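## Task

Lift the jars marked EGTA 2 M and EGTA 6 M from the cart and set both upright on the desk's mat. Every other labelled container stays where it is and the cart stays standing. The task fails if any labelled container reaches the floor, or if the robot topples or is left leaning.

## Robot and tools

ROBOT. An omnidirectional base carries a column about 1.7 m high. A carriage slides along it (lift_m) and holds two identical six-joint arms, left and right, each ending in a two-finger gripper. Arm bases sit roughly 0.57 m + lift_m above the floor, and carriage parts hang about 0.15 m lower. A hand reaches 0.78 m from its shoulder but only about 0.38 m beneath its arm base. Parked joints 1-6 are 0, 0.05, 0.05, 1.45, 0, 0. Cameras: carriage_camera (fixed, facing forward, tilted about 20 degrees down), left_wrist_camera and right_wrist_camera (looking out past the fingertips).

FRAMES. Base frame: metres, origin on the floor below the base centre, x forward, y left, z up. left_hand and right_hand report the point between each hand's finger pads in this frame; quat_wxyz gives the hand's orientation (hand z along the fingers, fingers open along hand y; pointing straight up with joints 1, 5, 6 at 0 is (1,0,0,0)). base_odometry is relative to where the base began, counts wheel turns only (slip counts as travel, heading in rad, left positive, -3.142 to 3.142) and drifts a degree or two after turns.

move. One action per call plus optional "cameras" (list of carriage_camera, left_wrist_camera, right_wrist_camera or "all"; omitted or null means all, [] means none). An action has "base", "joints" or both; all motions start together.
- base: exactly one key, an offset from the base's last reported position, in the base frame: translate_m (metres, forward positive, -2 to 2), strafe_m (metres, left positive, -2 to 2) or rotate_rad (radians, counter-clockwise positive, -6.3 to 6.3).
- joints: absolute targets keyed by name, one entry per joint, any subset: lift_m 0 to 1 m; per arm (left_ and right_ prefixes, same ranges) joint1_rad -2.617 to 3.054 (yaw about vertical, 0 forward, positive left), joint2_rad 0 to 3.141 (shoulder: 0 upper arm back and level, 1.57 vertical, 3.14 forward level), joint3_rad 0 to 3.141 (elbow, 0 folded, 3.14 straight), joint4_rad -1.57 to 1.57 (wrist pitch, positive lifts fingertips), joint5_rad -1.57 to 1.57 (wrist yaw, positive swings fingertips to the right), joint6_rad -2.094 to 2.094 (roll about the fingers, positive clockwise seen from the forearm), gripper_m 0 to 0.093 (pad gap in metres). Unnamed joints keep pushing to earlier targets.
- speeds: caps for this action only: translate_m, strafe_m 0.02-0.5 m/s; rotate_rad 0.05-1.57 rad/s; lift_m 0.08-0.25 m/s (maxima are defaults).
- min_time_s: 0.1 to 8 s, the shortest duration for each arm and gripper motion; smooths and straightens arm paths.
No action runs beyond 15 s; base drives time out at 14 s. Unknown keys make the call invalid; out-of-range values get it refused, and after a refusal or a stop the remaining move, wait and finished_scene calls in that reply are skipped.

wait: seconds 0 to 10, plus cameras; returns state and images without commanding anything.
zoom_image: camera name and region [x0, y0, x1, y1] in pixels of that camera's latest image (896x504, origin top-left), at most 504x504; only cameras shown in the latest images.
finished_scene: scene (1-3); irreversible, ends the current scene and reports whether it succeeded; the result carries the next task.

RESULTS. "move" reads done or the most serious status. base_status/joint_status per motion: done (for the base: wheels turned the commanded amount), off_target (resting short, maybe still pushing), contact_stop or time_out (target dropped, holding in place), not_followed (arm command withheld, usually because the arms would nearly touch), limit_stop_at_motor_heat. on_its_own lists uncommanded activity ("held at" is a target). motor_effort is percent of maximum, bracket is the action's peak; falling lift effort while lowering means a hand or load is resting on something. Gripper reading on a firmly held hard object is up to 0.005 m below its width; 0.000-0.002 means closed on nothing. Hand readings tend to sit above the true hand, especially at long reach; a held 1 kg lowers a level hand 7-25 cm. The pictures line gives image order; images may lag the state slightly.

CAUTIONS. Arms have no contact stop and keep pressing. Bring the two arms' positions apart when both are withheld: resend one arm's current readings with joint1 turned away, then the other. Never let arms strike or squeeze each other. Holding an arm extended or loaded heats motors; on a MOTOR HOT line, park it to cool, since at 100 °C that arm goes limp and drops what it holds. The robot tips easily with carriage high, arms out or loaded, when pushing or stopping abruptly; only images reveal lean. After a blocked drive, back off about 0.2 m the way you came. Do not reverse under the desk edge. Avoid dropping, releasing moving objects, slamming and hard shoves. To release, command a gap well above the reading. The scene keeps running between calls with the last command held. Calibration for each camera is listed (OpenCV pinhole with radial distortion, T_world_to_cam from base frame) and is approximate.

Each tool is called after ">>>" in YAML: its name, and indented under it one key for each argument.

## Session

>>> move:

Scene clock: 0.00 s.
Joint torques (N m): no reading
base_odometry: x=+0.000 y=+0.000 heading=+0.000
base_status: not commanded
joint_positions: lift_m=+0.300 left_joint1_rad=+0.005 left_joint2_rad=+0.063 left_joint3_rad=+0.036 left_joint4_rad=+1.440 left_joint5_rad=-0.025 left_joint6_rad=-0.026 left_gripper_m=+0.09396 right_joint1_rad=+0.007 right_joint2_rad=+0.030 right_joint3_rad=+0.039 right_joint4_rad=+1.440 right_joint5_rad=-0.019 right_joint6_rad=-0.003 right_gripper_m=+0.09396
joint_status: not commanded
motor_effort: lift_m=+40 drive_wheels=+4
left_hand: x=+0.2644 y=+0.3089 z=+1.3072 quat_wxyz=(+0.997, -0.014, +0.079, -0.010) (m; base frame)
right_hand: x=+0.2529 y=-0.3008 z=+1.3087 quat_wxyz=(+0.998, -0.010, +0.061, +0.003) (m; base frame)
pictures: carriage_camera, left_wrist_camera, right_wrist_camera
camera_calibration:
carriage_camera: T_world_to_cam=[[-0.0301167, -0.999264, -0.0237735, 0.0346004], [-0.352417, 0.0328724, -0.935266, 1.25939], [0.935359, -0.0197889, -0.353147, 0.333332], [0, 0, 0, 1]] pos_world=[0.133088, -0.000228057, 1.2964]
left_wrist_camera: T_world_to_cam=[[-0.00638314, -0.999939, 0.00898196, 0.300769], [0.696373, -0.0108911, -0.717597, 0.761213], [0.717651, 0.00167428, 0.696401, -0.978567], [0, 0, 0, 1]] pos_world=[0.174102, 0.31068, 1.22502]
right_wrist_camera: T_world_to_cam=[[0.0705529, -0.997508, 0.00073368, -0.3148], [0.755808, 0.0529776, -0.652647, 0.685796], [0.650982, 0.0466007, 0.757662, -1.01913], [0, 0, 0, 1]] pos_world=[0.167317, -0.302855, 1.21997]

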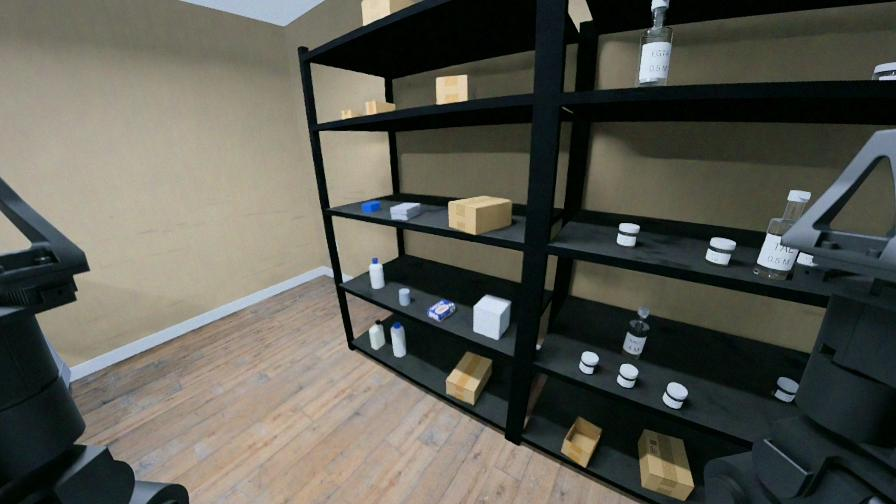

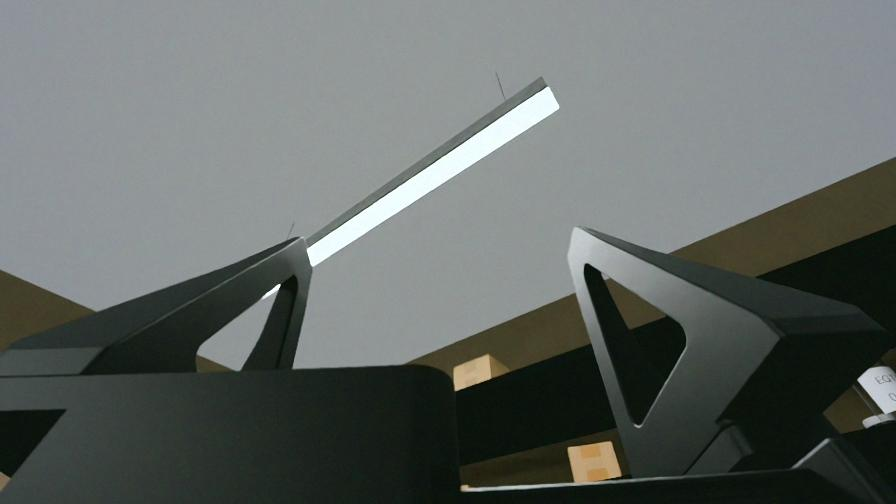

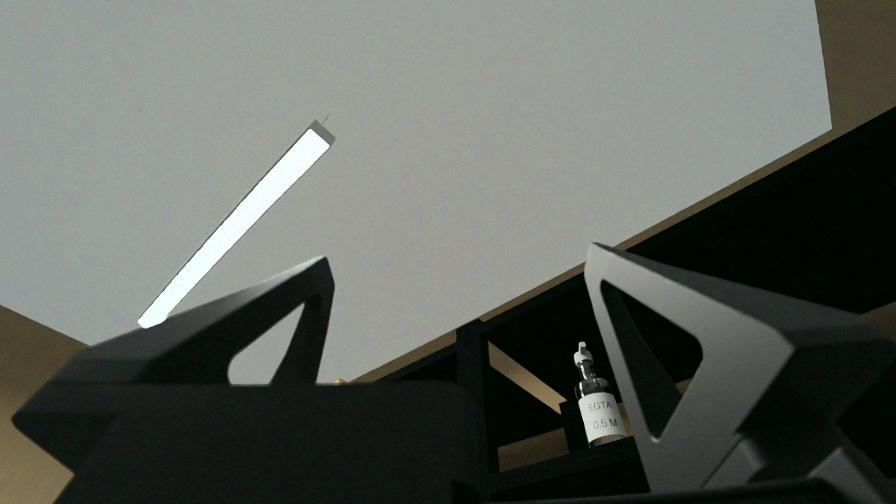

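Look around.

>>> move:
  base: {"rotate_rad": -1.2}
  cameras: ["carriage_camera"]

>>> move:
  base: {"rotate_rad": -1.2}
  cameras: ["carriage_camera"]

>>> move:
  base: {"rotate_rad": -1.2}
  cameras: ["carriage_camera"]

>>> move:
  base: {"rotate_rad": -1.2}
  cameras: ["carriage_camera"]

Scene clock: 3.33 s.
Joint torques (N m): left_arm=[-0.43 4.21 5.26 -0.25 0.02 -0.04] | right_arm=[0.16 3.36 6.38 -0.21 0.08 0.07]
move: done
base_odometry: x=+0.000 y=+0.000 heading=-1.200
base_status: done
joint_positions: lift_m=+0.300 left_joint1_rad=+0.005 left_joint2_rad=+0.063 left_joint3_rad=+0.036 left_joint4_rad=+1.438 left_joint5_rad=-0.025 left_joint6_rad=-0.026 left_gripper_m=+0.09396 right_joint1_rad=+0.007 right_joint2_rad=+0.030 right_joint3_rad=+0.039 right_joint4_rad=+1.440 right_joint5_rad=-0.019 right_joint6_rad=-0.003 right_gripper_m=+0.09396
joint_status: not commanded
motor_effort: lift_m=+40(40) drive_wheels=+8(21)
left_hand: x=+0.2648 y=+0.3089 z=+1.3071 quat_wxyz=(+0.997, -0.014, +0.080, -0.010) (m; base frame)
right_hand: x=+0.2530 y=-0.3008 z=+1.3087 quat_wxyz=(+0.998, -0.010, +0.061, +0.003) (m; base frame)
pictures: carriage_camera
camera_calibration:
carriage_camera: T_world_to_cam=[[-0.0301167, -0.999264, -0.0237735, 0.0346004], [-0.352417, 0.0328724, -0.935266, 1.25939], [0.935359, -0.0197889, -0.353147, 0.333332], [0, 0, 0, 1]] pos_world=[0.133088, -0.000228057, 1.2964]

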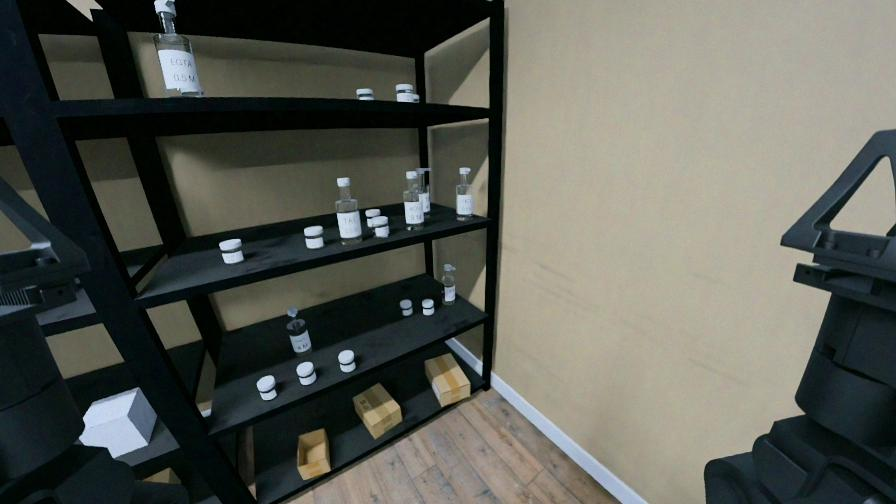

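Scene clock: 6.07 s.
Joint torques (N m): left_arm=[-0.42 4.21 5.29 -0.24 0.02 -0.04] | right_arm=[0.18 3.34 6.37 -0.22 0.09 0.06]
move: done
base_odometry: x=+0.000 y=+0.000 heading=-2.399
base_status: done
joint_positions: lift_m=+0.300 left_joint1_rad=+0.005 left_joint2_rad=+0.063 left_joint3_rad=+0.036 left_joint4_rad=+1.437 left_joint5_rad=-0.025 left_joint6_rad=-0.026 left_gripper_m=+0.09397 right_joint1_rad=+0.007 right_joint2_rad=+0.030 right_joint3_rad=+0.039 right_joint4_rad=+1.440 right_joint5_rad=-0.019 right_joint6_rad=-0.003 right_gripper_m=+0.09397
joint_status: not commanded
motor_effort: lift_m=+39(41) drive_wheels=+8(20)
left_hand: x=+0.2650 y=+0.3089 z=+1.3071 quat_wxyz=(+0.997, -0.014, +0.080, -0.010) (m; base frame)
right_hand: x=+0.2530 y=-0.3008 z=+1.3087 quat_wxyz=(+0.998, -0.010, +0.061, +0.003) (m; base frame)
pictures: carriage_camera
camera_calibration:
carriage_camera: T_world_to_cam=[[-0.0301167, -0.999264, -0.0237735, 0.0346004], [-0.352417, 0.0328724, -0.935266, 1.25939], [0.935359, -0.0197889, -0.353147, 0.333332], [0, 0, 0, 1]] pos_world=[0.133088, -0.000228057, 1.2964]

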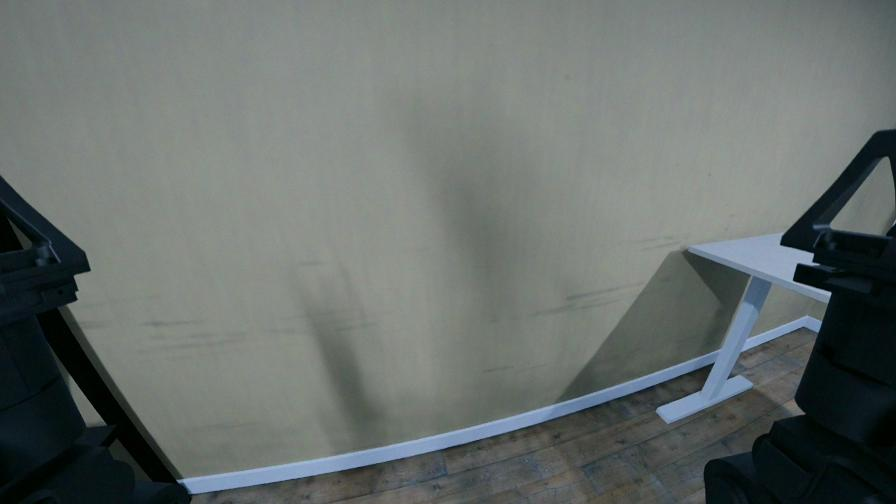

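Scene clock: 8.80 s.
Joint torques (N m): left_arm=[-0.42 4.22 5.29 -0.24 0.02 -0.04] | right_arm=[0.2 3.36 6.34 -0.22 0.08 0.06]
move: done
base_odometry: x=+0.000 y=+0.000 heading=+2.684
base_status: done
joint_positions: lift_m=+0.300 left_joint1_rad=+0.005 left_joint2_rad=+0.063 left_joint3_rad=+0.036 left_joint4_rad=+1.437 left_joint5_rad=-0.025 left_joint6_rad=-0.026 left_gripper_m=+0.09398 right_joint1_rad=+0.007 right_joint2_rad=+0.030 right_joint3_rad=+0.039 right_joint4_rad=+1.440 right_joint5_rad=-0.019 right_joint6_rad=-0.003 right_gripper_m=+0.09398
joint_status: not commanded
motor_effort: lift_m=+40(40) drive_wheels=+8(21)
left_hand: x=+0.2651 y=+0.3089 z=+1.3071 quat_wxyz=(+0.997, -0.014, +0.080, -0.010) (m; base frame)
right_hand: x=+0.2531 y=-0.3008 z=+1.3087 quat_wxyz=(+0.998, -0.010, +0.061, +0.003) (m; base frame)
pictures: carriage_camera
camera_calibration:
carriage_camera: T_world_to_cam=[[-0.0301167, -0.999264, -0.0237735, 0.0346004], [-0.352417, 0.0328724, -0.935266, 1.25939], [0.935359, -0.0197889, -0.353147, 0.333332], [0, 0, 0, 1]] pos_world=[0.133088, -0.000228057, 1.2964]

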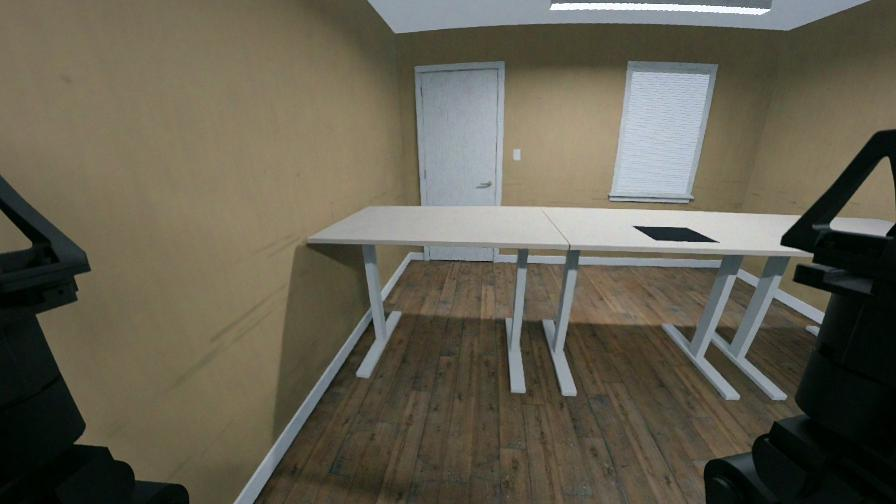

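Scene clock: 11.53 s.
Joint torques (N m): left_arm=[-0.43 4.21 5.27 -0.23 0.02 -0.04] | right_arm=[0.02 3.34 6.35 -0.21 0.08 0.06]
move: done
base_odometry: x=+0.000 y=+0.000 heading=+1.484
base_status: done
joint_positions: lift_m=+0.300 left_joint1_rad=+0.005 left_joint2_rad=+0.063 left_joint3_rad=+0.036 left_joint4_rad=+1.437 left_joint5_rad=-0.025 left_joint6_rad=-0.026 left_gripper_m=+0.09398 right_joint1_rad=+0.007 right_joint2_rad=+0.030 right_joint3_rad=+0.039 right_joint4_rad=+1.440 right_joint5_rad=-0.019 right_joint6_rad=-0.003 right_gripper_m=+0.09398
joint_status: not commanded
motor_effort: lift_m=+40(41) drive_wheels=+8(18)
left_hand: x=+0.2651 y=+0.3089 z=+1.3071 quat_wxyz=(+0.997, -0.014, +0.080, -0.010) (m; base frame)
right_hand: x=+0.2531 y=-0.3008 z=+1.3087 quat_wxyz=(+0.998, -0.010, +0.061, +0.003) (m; base frame)
pictures: carriage_camera
camera_calibration:
carriage_camera: T_world_to_cam=[[-0.0301167, -0.999264, -0.0237735, 0.0346004], [-0.352417, 0.0328724, -0.935266, 1.25939], [0.935359, -0.0197889, -0.353147, 0.333332], [0, 0, 0, 1]] pos_world=[0.133088, -0.000228057, 1.2964]

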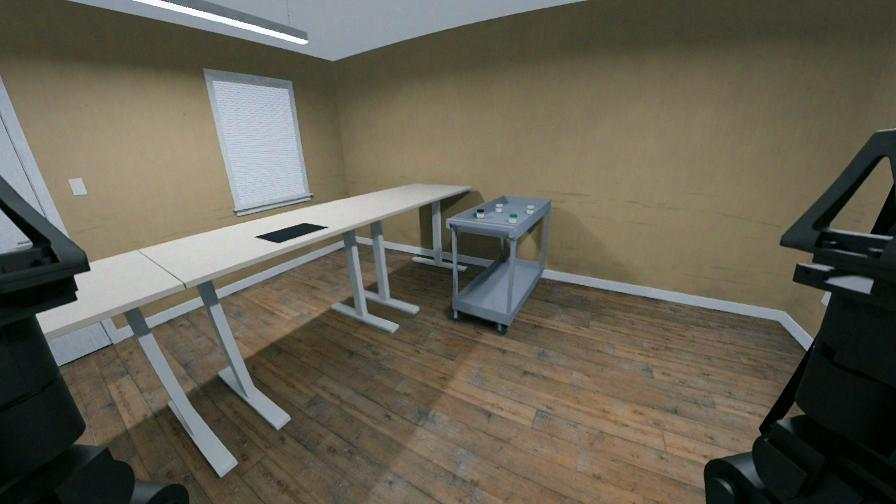

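>>> zoom_image:
  camera: "carriage_camera"
  region: [420, 170, 580, 260]

Scaled by 3.150.

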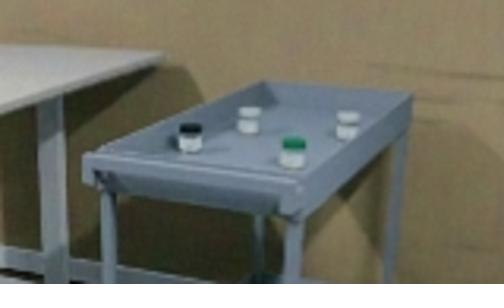

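>>> move:
  base: {"translate_m": 1.0}
  cameras: []

>>> move:
  base: {"rotate_rad": -0.6}
  joints: {"right_joint2_rad":1.2,"right_joint3_rad":1.2,"right_joint4_rad":-0.3,"right_joint1_rad":0}
  cameras: ["carriage_camera"]

>>> move:
  joints: {"right_joint2_rad":1.7,"right_joint3_rad":1.5,"right_joint4_rad":-0.6,"right_joint1_rad":0}
  cameras: ["right_wrist_camera"]

Scene clock: 20.50 s.
Joint torques (N m): left_arm=[-0.43 4.15 5.26 -0.23 0.02 -0.04] | right_arm=[0.18 3.37 6.38 -0.2 0.09 0.07]
move: done
base_odometry: x=+0.088 y=+0.996 heading=+1.484
base_status: done
joint_positions: lift_m=+0.300 left_joint1_rad=+0.005 left_joint2_rad=+0.063 left_joint3_rad=+0.036 left_joint4_rad=+1.436 left_joint5_rad=-0.025 left_joint6_rad=-0.026 left_gripper_m=+0.09398 right_joint1_rad=+0.007 right_joint2_rad=+0.030 right_joint3_rad=+0.039 right_joint4_rad=+1.438 right_joint5_rad=-0.019 right_joint6_rad=-0.003 right_gripper_m=+0.09398
joint_status: not commanded
motor_effort: lift_m=+40(41) drive_wheels=-4(27)
left_hand: x=+0.2653 y=+0.3089 z=+1.3070 quat_wxyz=(+0.997, -0.014, +0.081, -0.009) (m; base frame)
right_hand: x=+0.2534 y=-0.3008 z=+1.3087 quat_wxyz=(+0.998, -0.010, +0.062, +0.003) (m; base frame)
pictures: none
No camera images: "cameras" was empty.

Scene clock: 22.53 s.
Joint torques (N m): left_arm=[-0.44 4.21 5.29 -0.24 0.02 -0.04] | right_arm=[-0.27 -3.54 10.43 2.59 0.08 0.06]
move: done
base_odometry: x=+0.088 y=+0.996 heading=+0.884
base_status: done
joint_positions: lift_m=+0.300 left_joint1_rad=+0.005 left_joint2_rad=+0.063 left_joint3_rad=+0.036 left_joint4_rad=+1.437 left_joint5_rad=-0.025 left_joint6_rad=-0.026 left_gripper_m=+0.09398 right_joint1_rad=+0.004 right_joint2_rad=+1.192 right_joint3_rad=+1.173 right_joint4_rad=-0.288 right_joint5_rad=-0.019 right_joint6_rad=-0.003 right_gripper_m=+0.09398
joint_status: all done
motor_effort: lift_m=+40(41) drive_wheels=+9(16)
left_hand: x=+0.2650 y=+0.3089 z=+1.3071 quat_wxyz=(+0.997, -0.014, +0.080, -0.010) (m; base frame)
right_hand: x=+0.6253 y=-0.2996 z=+1.2208 quat_wxyz=(+0.591, -0.008, +0.807, +0.008) (m; base frame)
pictures: carriage_camera
camera_calibration:
carriage_camera: T_world_to_cam=[[-0.0301167, -0.999264, -0.0237735, 0.0346004], [-0.352417, 0.0328724, -0.935266, 1.25939], [0.935359, -0.0197889, -0.353147, 0.333332], [0, 0, 0, 1]] pos_world=[0.133088, -0.000228057, 1.29641]

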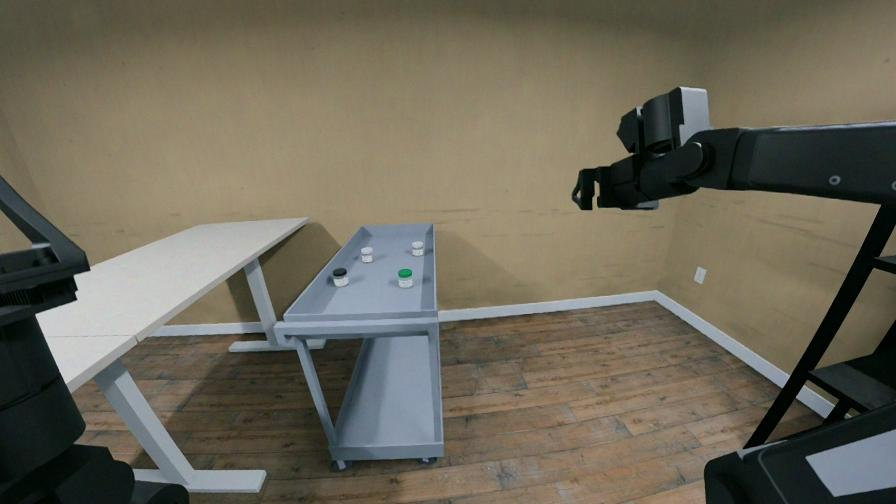

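Scene clock: 23.77 s.
Joint torques (N m): left_arm=[-0.42 4.21 5.27 -0.25 0.02 -0.04] | right_arm=[-0.16 -7.99 10.03 2.07 0.08 0.06]
move: done
base_odometry: x=+0.088 y=+0.996 heading=+0.884
base_status: not commanded
joint_positions: lift_m=+0.300 left_joint1_rad=+0.005 left_joint2_rad=+0.063 left_joint3_rad=+0.036 left_joint4_rad=+1.437 left_joint5_rad=-0.025 left_joint6_rad=-0.026 left_gripper_m=+0.09398 right_joint1_rad=+0.004 right_joint2_rad=+1.696 right_joint3_rad=+1.475 right_joint4_rad=-0.587 right_joint5_rad=-0.019 right_joint6_rad=-0.003 right_gripper_m=+0.09398
joint_status: all done
motor_effort: lift_m=+40(41) drive_wheels=+8(9)
left_hand: x=+0.2650 y=+0.3089 z=+1.3071 quat_wxyz=(+0.997, -0.014, +0.080, -0.010) (m; base frame)
right_hand: x=+0.6975 y=-0.2994 z=+1.0835 quat_wxyz=(+0.372, -0.007, +0.928, +0.009) (m; base frame)
pictures: right_wrist_camera
camera_calibration:
right_wrist_camera: T_world_to_cam=[[-0.0359404, -0.998135, -0.0493537, -0.216185], [-0.984237, 0.0439107, -0.171314, 0.892082], [0.173162, 0.0424186, -0.98398, 1.08109], [0, 0, 0, 1]] pos_world=[0.683048, -0.300812, 1.20593]

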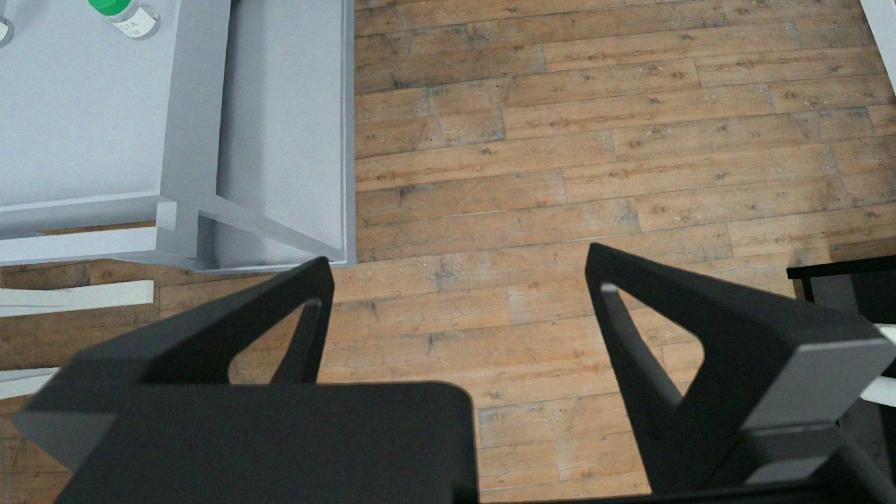

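>>> zoom_image:
  camera: "right_wrist_camera"
  region: [0, 0, 200, 100]

>>> move:
  joints: {"right_joint2_rad":0.05,"right_joint3_rad":0.05,"right_joint4_rad":1.45}
  cameras: ["carriage_camera"]

>>> zoom_image:
  camera: "carriage_camera"
  region: [260, 215, 460, 345]

Scaled by 2.520.

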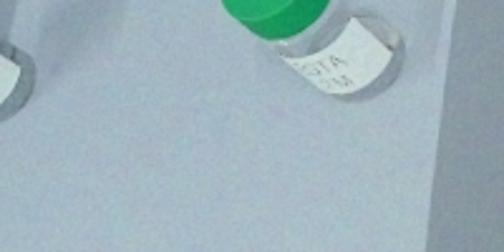

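Scene clock: 28.20 s.
Joint torques (N m): left_arm=[-0.43 4.21 5.29 -0.24 0.02 -0.04] | right_arm=[-0.14 2.51 5.38 -0.01 0.09 0.06]
move: done
base_odometry: x=+0.088 y=+0.996 heading=+0.884
base_status: not commanded
joint_positions: lift_m=+0.300 left_joint1_rad=+0.005 left_joint2_rad=+0.063 left_joint3_rad=+0.036 left_joint4_rad=+1.437 left_joint5_rad=-0.025 left_joint6_rad=-0.026 left_gripper_m=+0.09398 right_joint1_rad=+0.004 right_joint2_rad=+0.057 right_joint3_rad=+0.057 right_joint4_rad=+1.436 right_joint5_rad=-0.019 right_joint6_rad=-0.003 right_gripper_m=+0.09398
joint_status: all done
motor_effort: lift_m=+40(41) drive_wheels=+8(9)
left_hand: x=+0.2650 y=+0.3089 z=+1.3071 quat_wxyz=(+0.997, -0.014, +0.080, -0.010) (m; base frame)
right_hand: x=+0.2570 y=-0.3009 z=+1.3131 quat_wxyz=(+0.998, -0.010, +0.067, +0.001) (m; base frame)
pictures: carriage_camera
camera_calibration:
carriage_camera: T_world_to_cam=[[-0.0301167, -0.999264, -0.0237735, 0.0346004], [-0.352417, 0.0328724, -0.935266, 1.25939], [0.935359, -0.0197889, -0.353147, 0.333332], [0, 0, 0, 1]] pos_world=[0.133088, -0.000228057, 1.2964]

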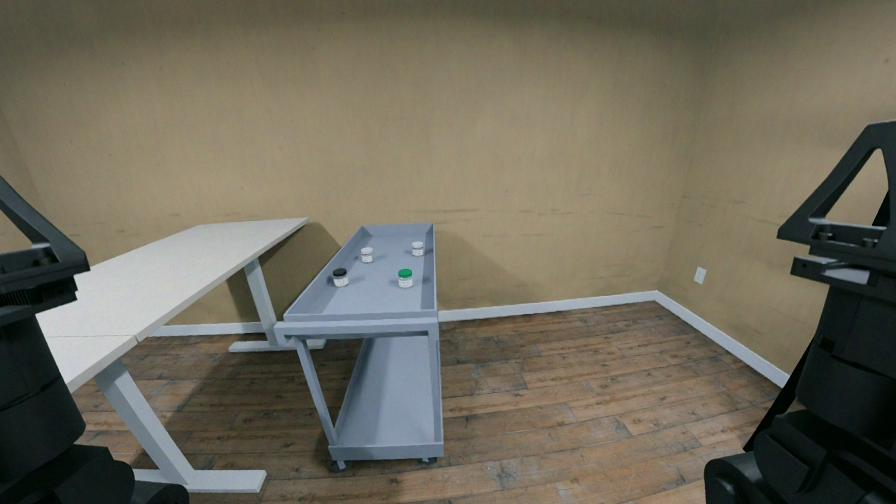

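Scaled by 2.520.

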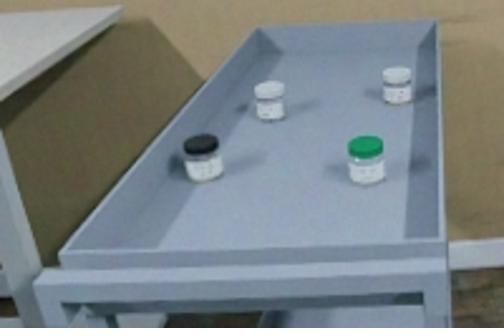

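>>> move:
  base: {"strafe_m": 0.32}
  cameras: []

>>> move:
  base: {"translate_m": 0.33}
  speeds: {"translate_m": 0.25}
  cameras: ["carriage_camera"]

>>> zoom_image:
  camera: "carriage_camera"
  region: [380, 250, 580, 380]

Scene clock: 32.30 s.
Joint torques (N m): left_arm=[-0.29 4.19 5.27 -0.24 0.02 -0.04] | right_arm=[-0.12 2.5 5.35 -0.06 0.09 0.07]
move: done
base_odometry: x=-0.160 y=+1.199 heading=+0.883
base_status: done
joint_positions: lift_m=+0.300 left_joint1_rad=+0.005 left_joint2_rad=+0.063 left_joint3_rad=+0.036 left_joint4_rad=+1.437 left_joint5_rad=-0.025 left_joint6_rad=-0.026 left_gripper_m=+0.09398 right_joint1_rad=+0.003 right_joint2_rad=+0.057 right_joint3_rad=+0.057 right_joint4_rad=+1.440 right_joint5_rad=-0.019 right_joint6_rad=-0.003 right_gripper_m=+0.09398
joint_status: not commanded
motor_effort: lift_m=+40(40) drive_wheels=-4(21)
left_hand: x=+0.2650 y=+0.3089 z=+1.3071 quat_wxyz=(+0.997, -0.014, +0.080, -0.010) (m; base frame)
right_hand: x=+0.2561 y=-0.3010 z=+1.3132 quat_wxyz=(+0.998, -0.010, +0.066, +0.000) (m; base frame)
pictures: none
No camera images: "cameras" was empty.

Scene clock: 34.90 s.
Joint torques (N m): left_arm=[-0.39 4.16 5.34 -0.22 0.02 -0.04] | right_arm=[-0.06 2.5 5.49 -0.13 0.1 0.07]
move: done
base_odometry: x=+0.050 y=+1.455 heading=+0.884
base_status: done
joint_positions: lift_m=+0.300 left_joint1_rad=+0.005 left_joint2_rad=+0.063 left_joint3_rad=+0.036 left_joint4_rad=+1.438 left_joint5_rad=-0.025 left_joint6_rad=-0.026 left_gripper_m=+0.09398 right_joint1_rad=+0.003 right_joint2_rad=+0.057 right_joint3_rad=+0.056 right_joint4_rad=+1.445 right_joint5_rad=-0.019 right_joint6_rad=-0.003 right_gripper_m=+0.09398
joint_status: not commanded
motor_effort: lift_m=+40(41) drive_wheels=-2(16)
left_hand: x=+0.2649 y=+0.3089 z=+1.3071 quat_wxyz=(+0.997, -0.014, +0.080, -0.010) (m; base frame)
right_hand: x=+0.2551 y=-0.3010 z=+1.3133 quat_wxyz=(+0.998, -0.010, +0.063, +0.000) (m; base frame)
pictures: carriage_camera
camera_calibration:
carriage_camera: T_world_to_cam=[[-0.0301167, -0.999264, -0.0237735, 0.0346004], [-0.352417, 0.0328724, -0.935266, 1.25939], [0.935359, -0.0197889, -0.353147, 0.333332], [0, 0, 0, 1]] pos_world=[0.133088, -0.000228057, 1.2964]

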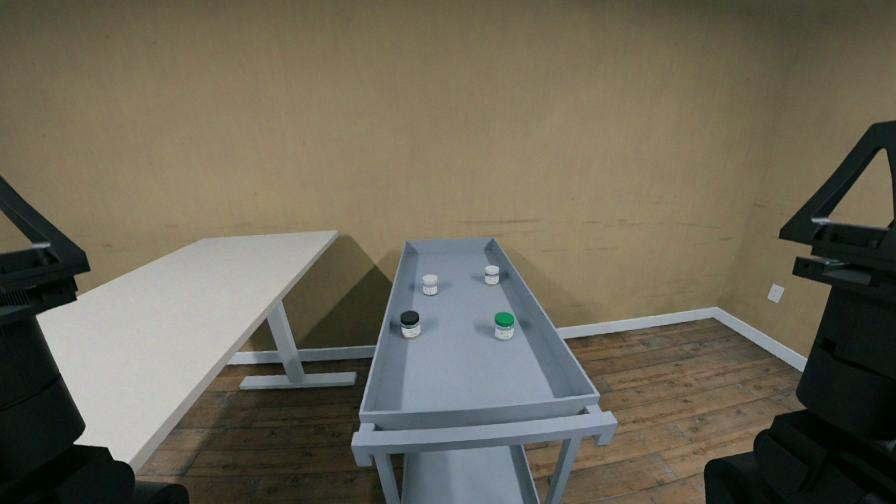

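Scaled by 2.520.

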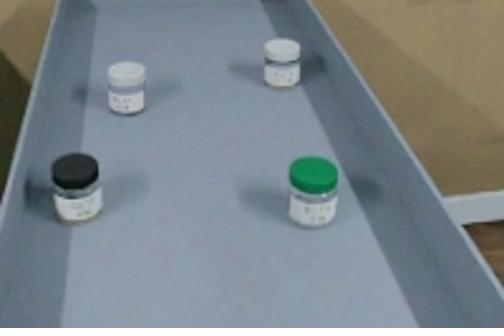

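>>> zoom_image:
  camera: "carriage_camera"
  region: [480, 300, 530, 345]

>>> zoom_image:
  camera: "carriage_camera"
  region: [385, 300, 435, 345]

>>> zoom_image:
  camera: "carriage_camera"
  region: [410, 260, 450, 300]

>>> zoom_image:
  camera: "carriage_camera"
  region: [470, 255, 510, 295]

Scaled by 10.080.

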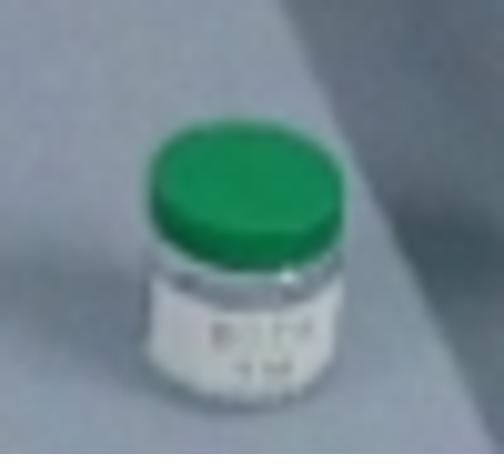

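Scaled by 10.080.

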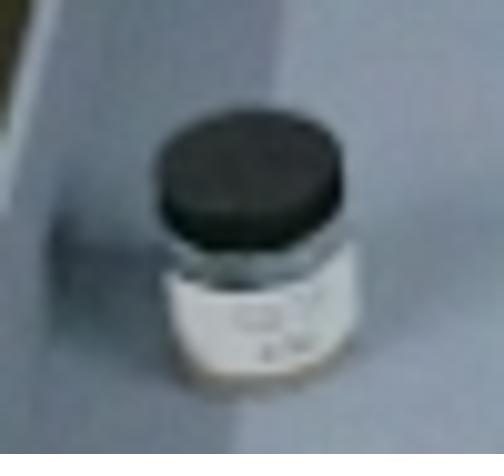

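Scaled by 12.600.

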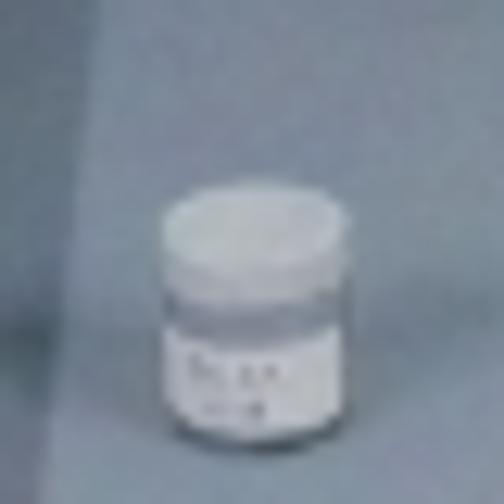

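Scaled by 12.600.

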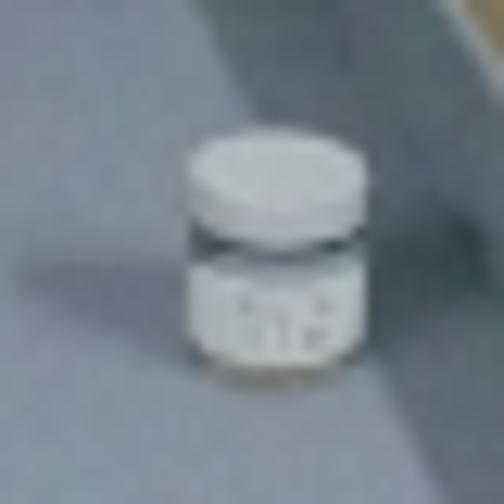

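>>> move:
  joints: {"right_joint2_rad":1.6,"right_joint3_rad":1.2,"right_joint4_rad":-0.6,"right_joint1_rad":0.15,"left_joint2_rad":1.6,"left_joint3_rad":1.2,"left_joint4_rad":-0.6,"left_joint1_rad":-0.25}
  min_time_s: 2

Scene clock: 40.03 s.
Joint torques (N m): left_arm=[-0.98 -7.62 9.21 1.24 0 -0.04] | right_arm=[0.76 -6.31 9.77 1.71 0.08 0.06]
move: done
base_odometry: x=+0.050 y=+1.455 heading=+0.884
base_status: not commanded
joint_positions: lift_m=+0.300 left_joint1_rad=-0.244 left_joint2_rad=+1.593 left_joint3_rad=+1.164 left_joint4_rad=-0.593 left_joint5_rad=-0.025 left_joint6_rad=-0.026 left_gripper_m=+0.09398 right_joint1_rad=+0.144 right_joint2_rad=+1.591 right_joint3_rad=+1.174 right_joint4_rad=-0.587 right_joint5_rad=-0.019 right_joint6_rad=-0.003 right_gripper_m=+0.09398
joint_status: all done
motor_effort: lift_m=+40(41) drive_wheels=+6(7)
left_hand: x=+0.6133 y=+0.2116 z=+1.0011 quat_wxyz=(+0.270, +0.101, +0.957, -0.024) (m; base frame)
right_hand: x=+0.6235 y=-0.2427 z=+1.0068 quat_wxyz=(+0.278, -0.073, +0.957, +0.029) (m; base frame)
pictures: carriage_camera, left_wrist_camera, right_wrist_camera
camera_calibration:
carriage_camera: T_world_to_cam=[[-0.0301167, -0.999264, -0.0237735, 0.0346004], [-0.352417, 0.0328724, -0.935266, 1.25939], [0.935359, -0.0197889, -0.353147, 0.333333], [0, 0, 0, 1]] pos_world=[0.133088, -0.000228057, 1.29641]
left_wrist_camera: T_world_to_cam=[[-0.227192, -0.97385, 0.000714421, 0.346597], [-0.969553, 0.226258, 0.0936731, 0.456967], [-0.0913852, 0.0205891, -0.995603, 1.17043], [0, 0, 0, 1]] pos_world=[0.628757, 0.210043, 1.12223]
right_wrist_camera: T_world_to_cam=[[0.0957023, -0.994576, -0.0407334, -0.255999], [-0.99504, -0.0967016, 0.0233097, 0.580312], [-0.0271222, 0.0383006, -0.998898, 1.15496], [0, 0, 0, 1]] pos_world=[0.633259, -0.242729, 1.12973]

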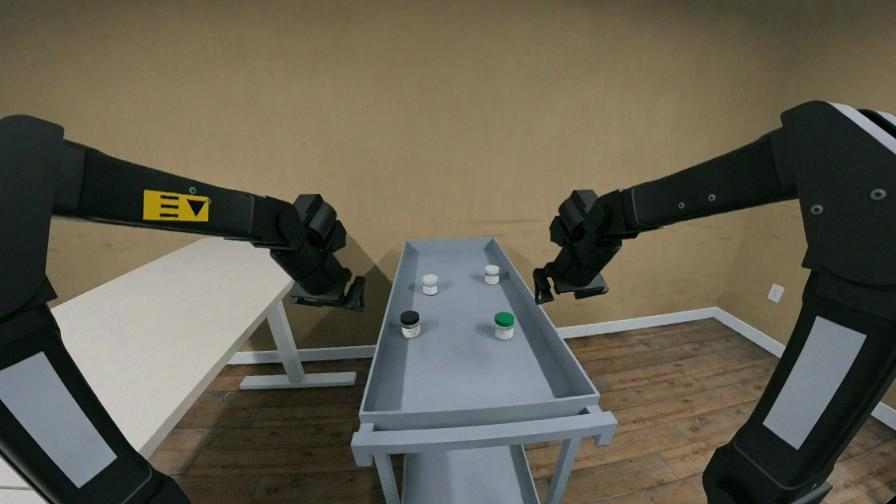

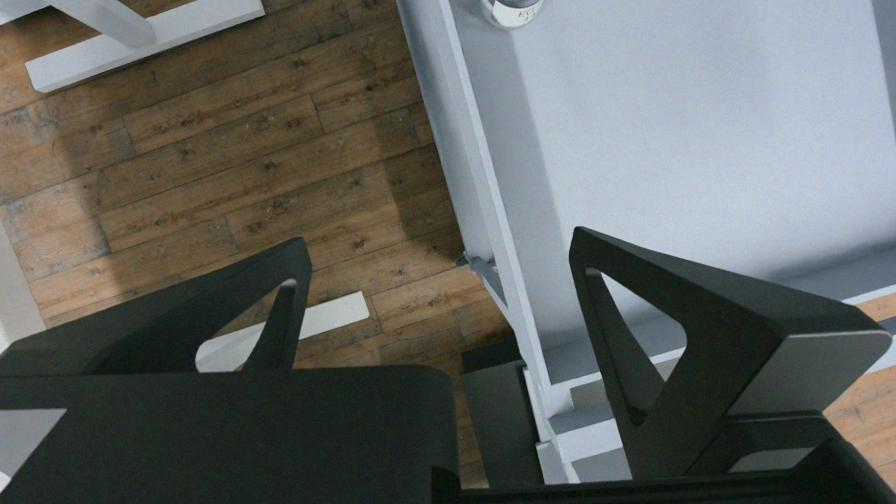

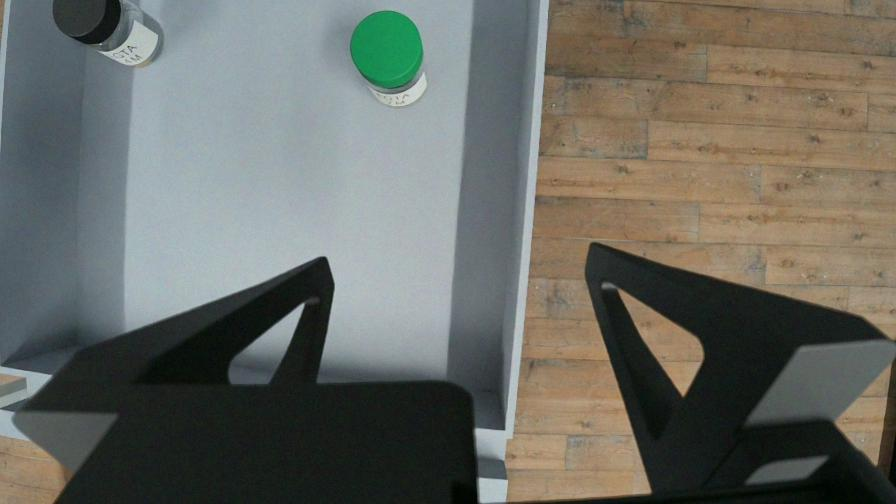

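>>> zoom_image:
  camera: "right_wrist_camera"
  region: [30, 0, 190, 90]

>>> zoom_image:
  camera: "right_wrist_camera"
  region: [340, 60, 440, 120]

>>> zoom_image:
  camera: "left_wrist_camera"
  region: [460, 0, 560, 60]

>>> move:
  joints: {"right_joint4_rad":-0.1,"left_joint4_rad":-0.1,"left_joint1_rad":-0.4,"right_joint1_rad":0.3}
  cameras: ["left_wrist_camera","right_wrist_camera"]
  min_time_s: 1

Scaled by 3.150.

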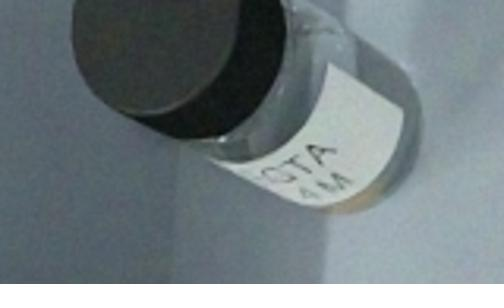

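Scaled by 5.040.

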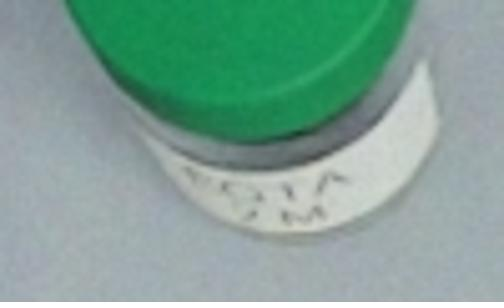

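Scaled by 5.040.

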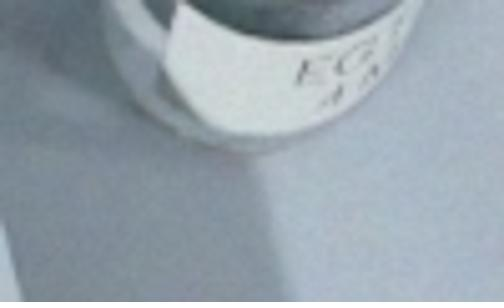

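Scene clock: 42.30 s.
Joint torques (N m): left_arm=[-0.96 -8.16 9.62 1.96 0.01 -0.03] | right_arm=[0.72 -6.8 10.25 2.7 0.08 0.06]
move: done
base_odometry: x=+0.050 y=+1.455 heading=+0.884
base_status: not commanded
joint_positions: lift_m=+0.300 left_joint1_rad=-0.394 left_joint2_rad=+1.593 left_joint3_rad=+1.164 left_joint4_rad=-0.121 left_joint5_rad=-0.025 left_joint6_rad=-0.026 left_gripper_m=+0.09398 right_joint1_rad=+0.295 right_joint2_rad=+1.591 right_joint3_rad=+1.175 right_joint4_rad=-0.116 right_joint5_rad=-0.019 right_joint6_rad=-0.003 right_gripper_m=+0.09398
joint_status: all done
motor_effort: lift_m=+40(41) drive_wheels=+6(6)
left_hand: x=+0.6704 y=+0.1230 z=+1.0825 quat_wxyz=(+0.480, +0.153, +0.859, -0.091) (m; base frame)
right_hand: x=+0.6861 y=-0.1600 z=+1.0896 quat_wxyz=(+0.490, -0.134, +0.858, +0.080) (m; base frame)
pictures: left_wrist_camera, right_wrist_camera
camera_calibration:
left_wrist_camera: T_world_to_cam=[[-0.371882, -0.928251, 0.00731484, 0.357443], [-0.863477, 0.343018, -0.369792, 0.940922], [0.340751, -0.143835, -0.929086, 0.917022], [0, 0, 0, 1]] pos_world=[0.632914, 0.140944, 1.19732]
right_wrist_camera: T_world_to_cam=[[0.266687, -0.962021, -0.0582509, -0.269367], [-0.874967, -0.216325, -0.433169, 1.04453], [0.404117, 0.166488, -0.899428, 0.852441], [0, 0, 0, 1]] pos_world=[0.641282, -0.175099, 1.20348]

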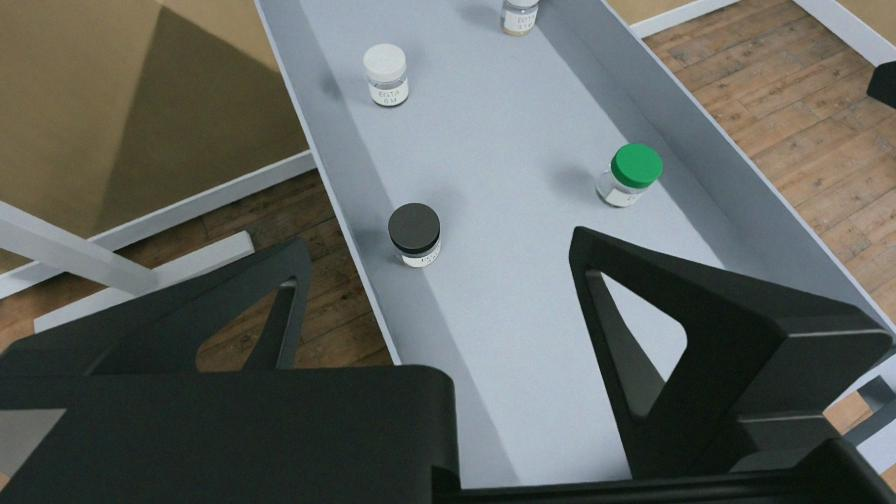

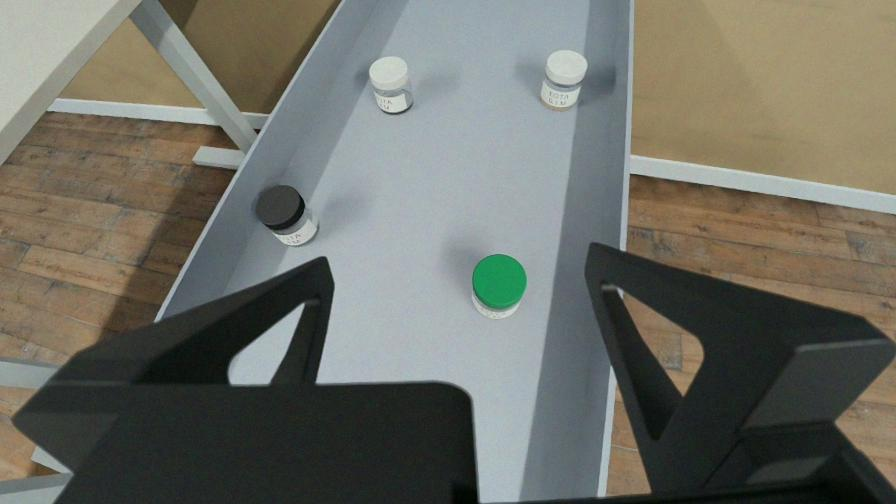

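>>> zoom_image:
  camera: "left_wrist_camera"
  region: [355, 70, 425, 115]

>>> zoom_image:
  camera: "right_wrist_camera"
  region: [530, 70, 600, 115]

>>> zoom_image:
  camera: "right_wrist_camera"
  region: [360, 80, 420, 120]

Scaled by 7.200.

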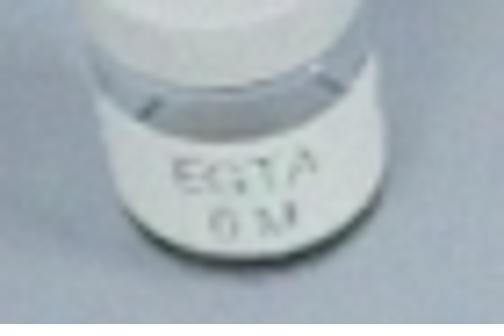

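Scaled by 7.200.

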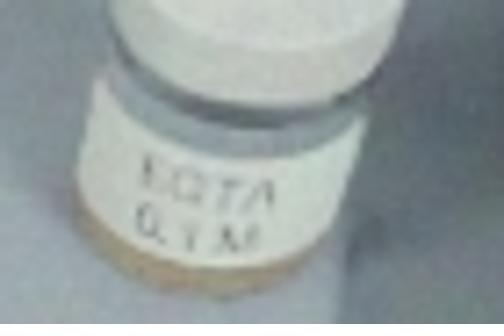

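Scaled by 8.400.

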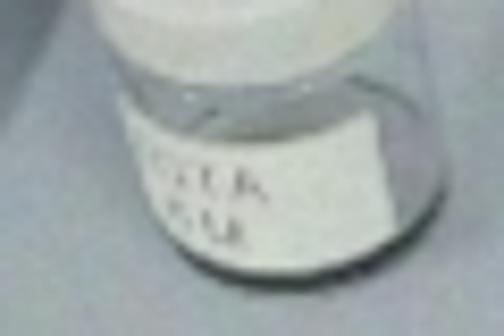

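>>> move:
  joints: {"left_joint1_rad":0,"left_joint2_rad":0.05,"left_joint3_rad":0.05,"left_joint4_rad":1.45,"right_joint1_rad":0.215,"right_joint2_rad":2.482,"right_joint3_rad":2.12,"right_joint4_rad":-0.71,"right_joint5_rad":0}
  min_time_s: 2.5
  cameras: ["carriage_camera","right_wrist_camera"]

Scene clock: 50.03 s.
Joint torques (N m): left_arm=[0.2 3.4 3.9 -0.19 0.02 -0.04] | right_arm=[-0.39 -12.12 9.65 1.52 0.23 0.05]
move: done
base_odometry: x=+0.050 y=+1.455 heading=+0.884
base_status: not commanded
joint_positions: lift_m=+0.300 left_joint1_rad=-0.007 left_joint2_rad=+0.057 left_joint3_rad=+0.061 left_joint4_rad=+1.438 left_joint5_rad=-0.025 left_joint6_rad=-0.026 left_gripper_m=+0.09398 right_joint1_rad=+0.221 right_joint2_rad=+2.466 right_joint3_rad=+2.095 right_joint4_rad=-0.698 right_joint5_rad=-0.015 right_joint6_rad=-0.003 right_gripper_m=+0.09398
joint_status: all done
motor_effort: lift_m=+40(41) drive_wheels=-2(6)
left_hand: x=+0.2551 y=+0.3085 z=+1.3144 quat_wxyz=(+0.998, -0.013, +0.064, -0.016) (m; base frame)
right_hand: x=+0.8017 y=-0.1716 z=+0.9111 quat_wxyz=(+0.246, -0.110, +0.962, +0.034) (m; base frame)
pictures: carriage_camera, right_wrist_camera
camera_calibration:
carriage_camera: T_world_to_cam=[[-0.0301167, -0.999264, -0.0237735, 0.0346004], [-0.352417, 0.0328724, -0.935266, 1.25939], [0.935359, -0.0197889, -0.353147, 0.333332], [0, 0, 0, 1]] pos_world=[0.133088, -0.000228057, 1.29641]
right_wrist_camera: T_world_to_cam=[[0.167157, -0.98535, -0.0338247, -0.268171], [-0.98157, -0.169543, 0.0881764, 0.684397], [-0.0926194, 0.018462, -0.99553, 1.10755], [0, 0, 0, 1]] pos_world=[0.819191, -0.168655, 1.03318]

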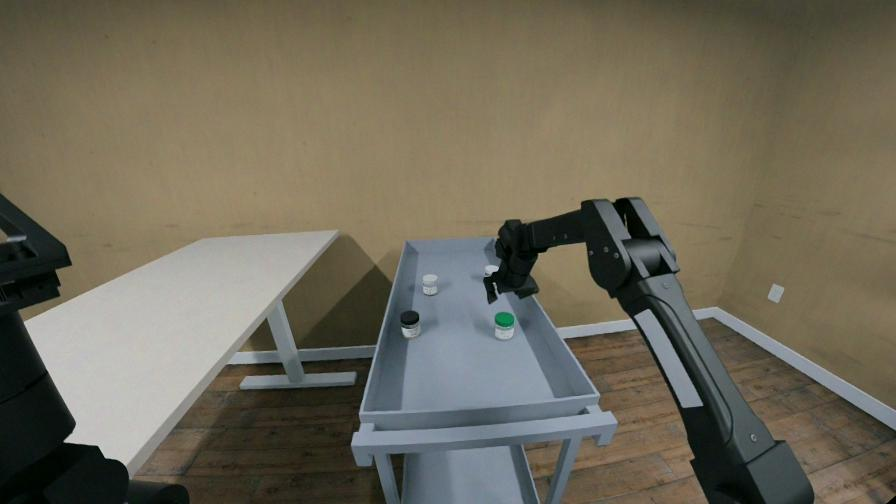

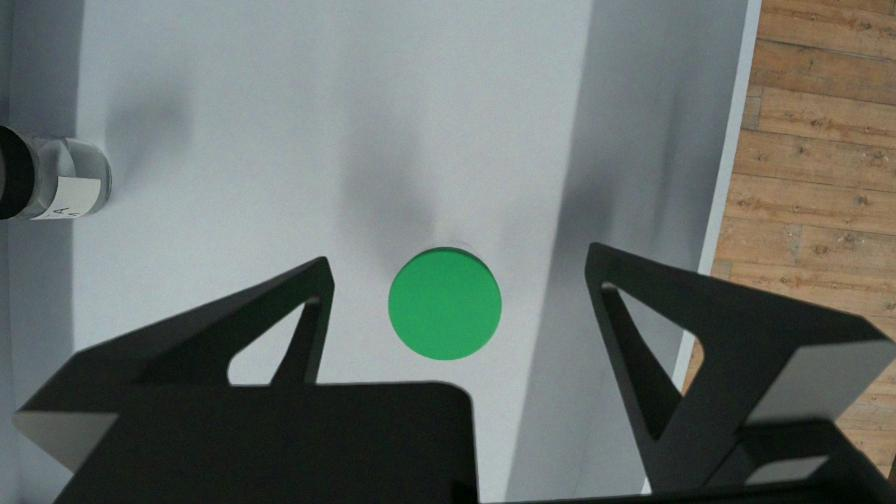

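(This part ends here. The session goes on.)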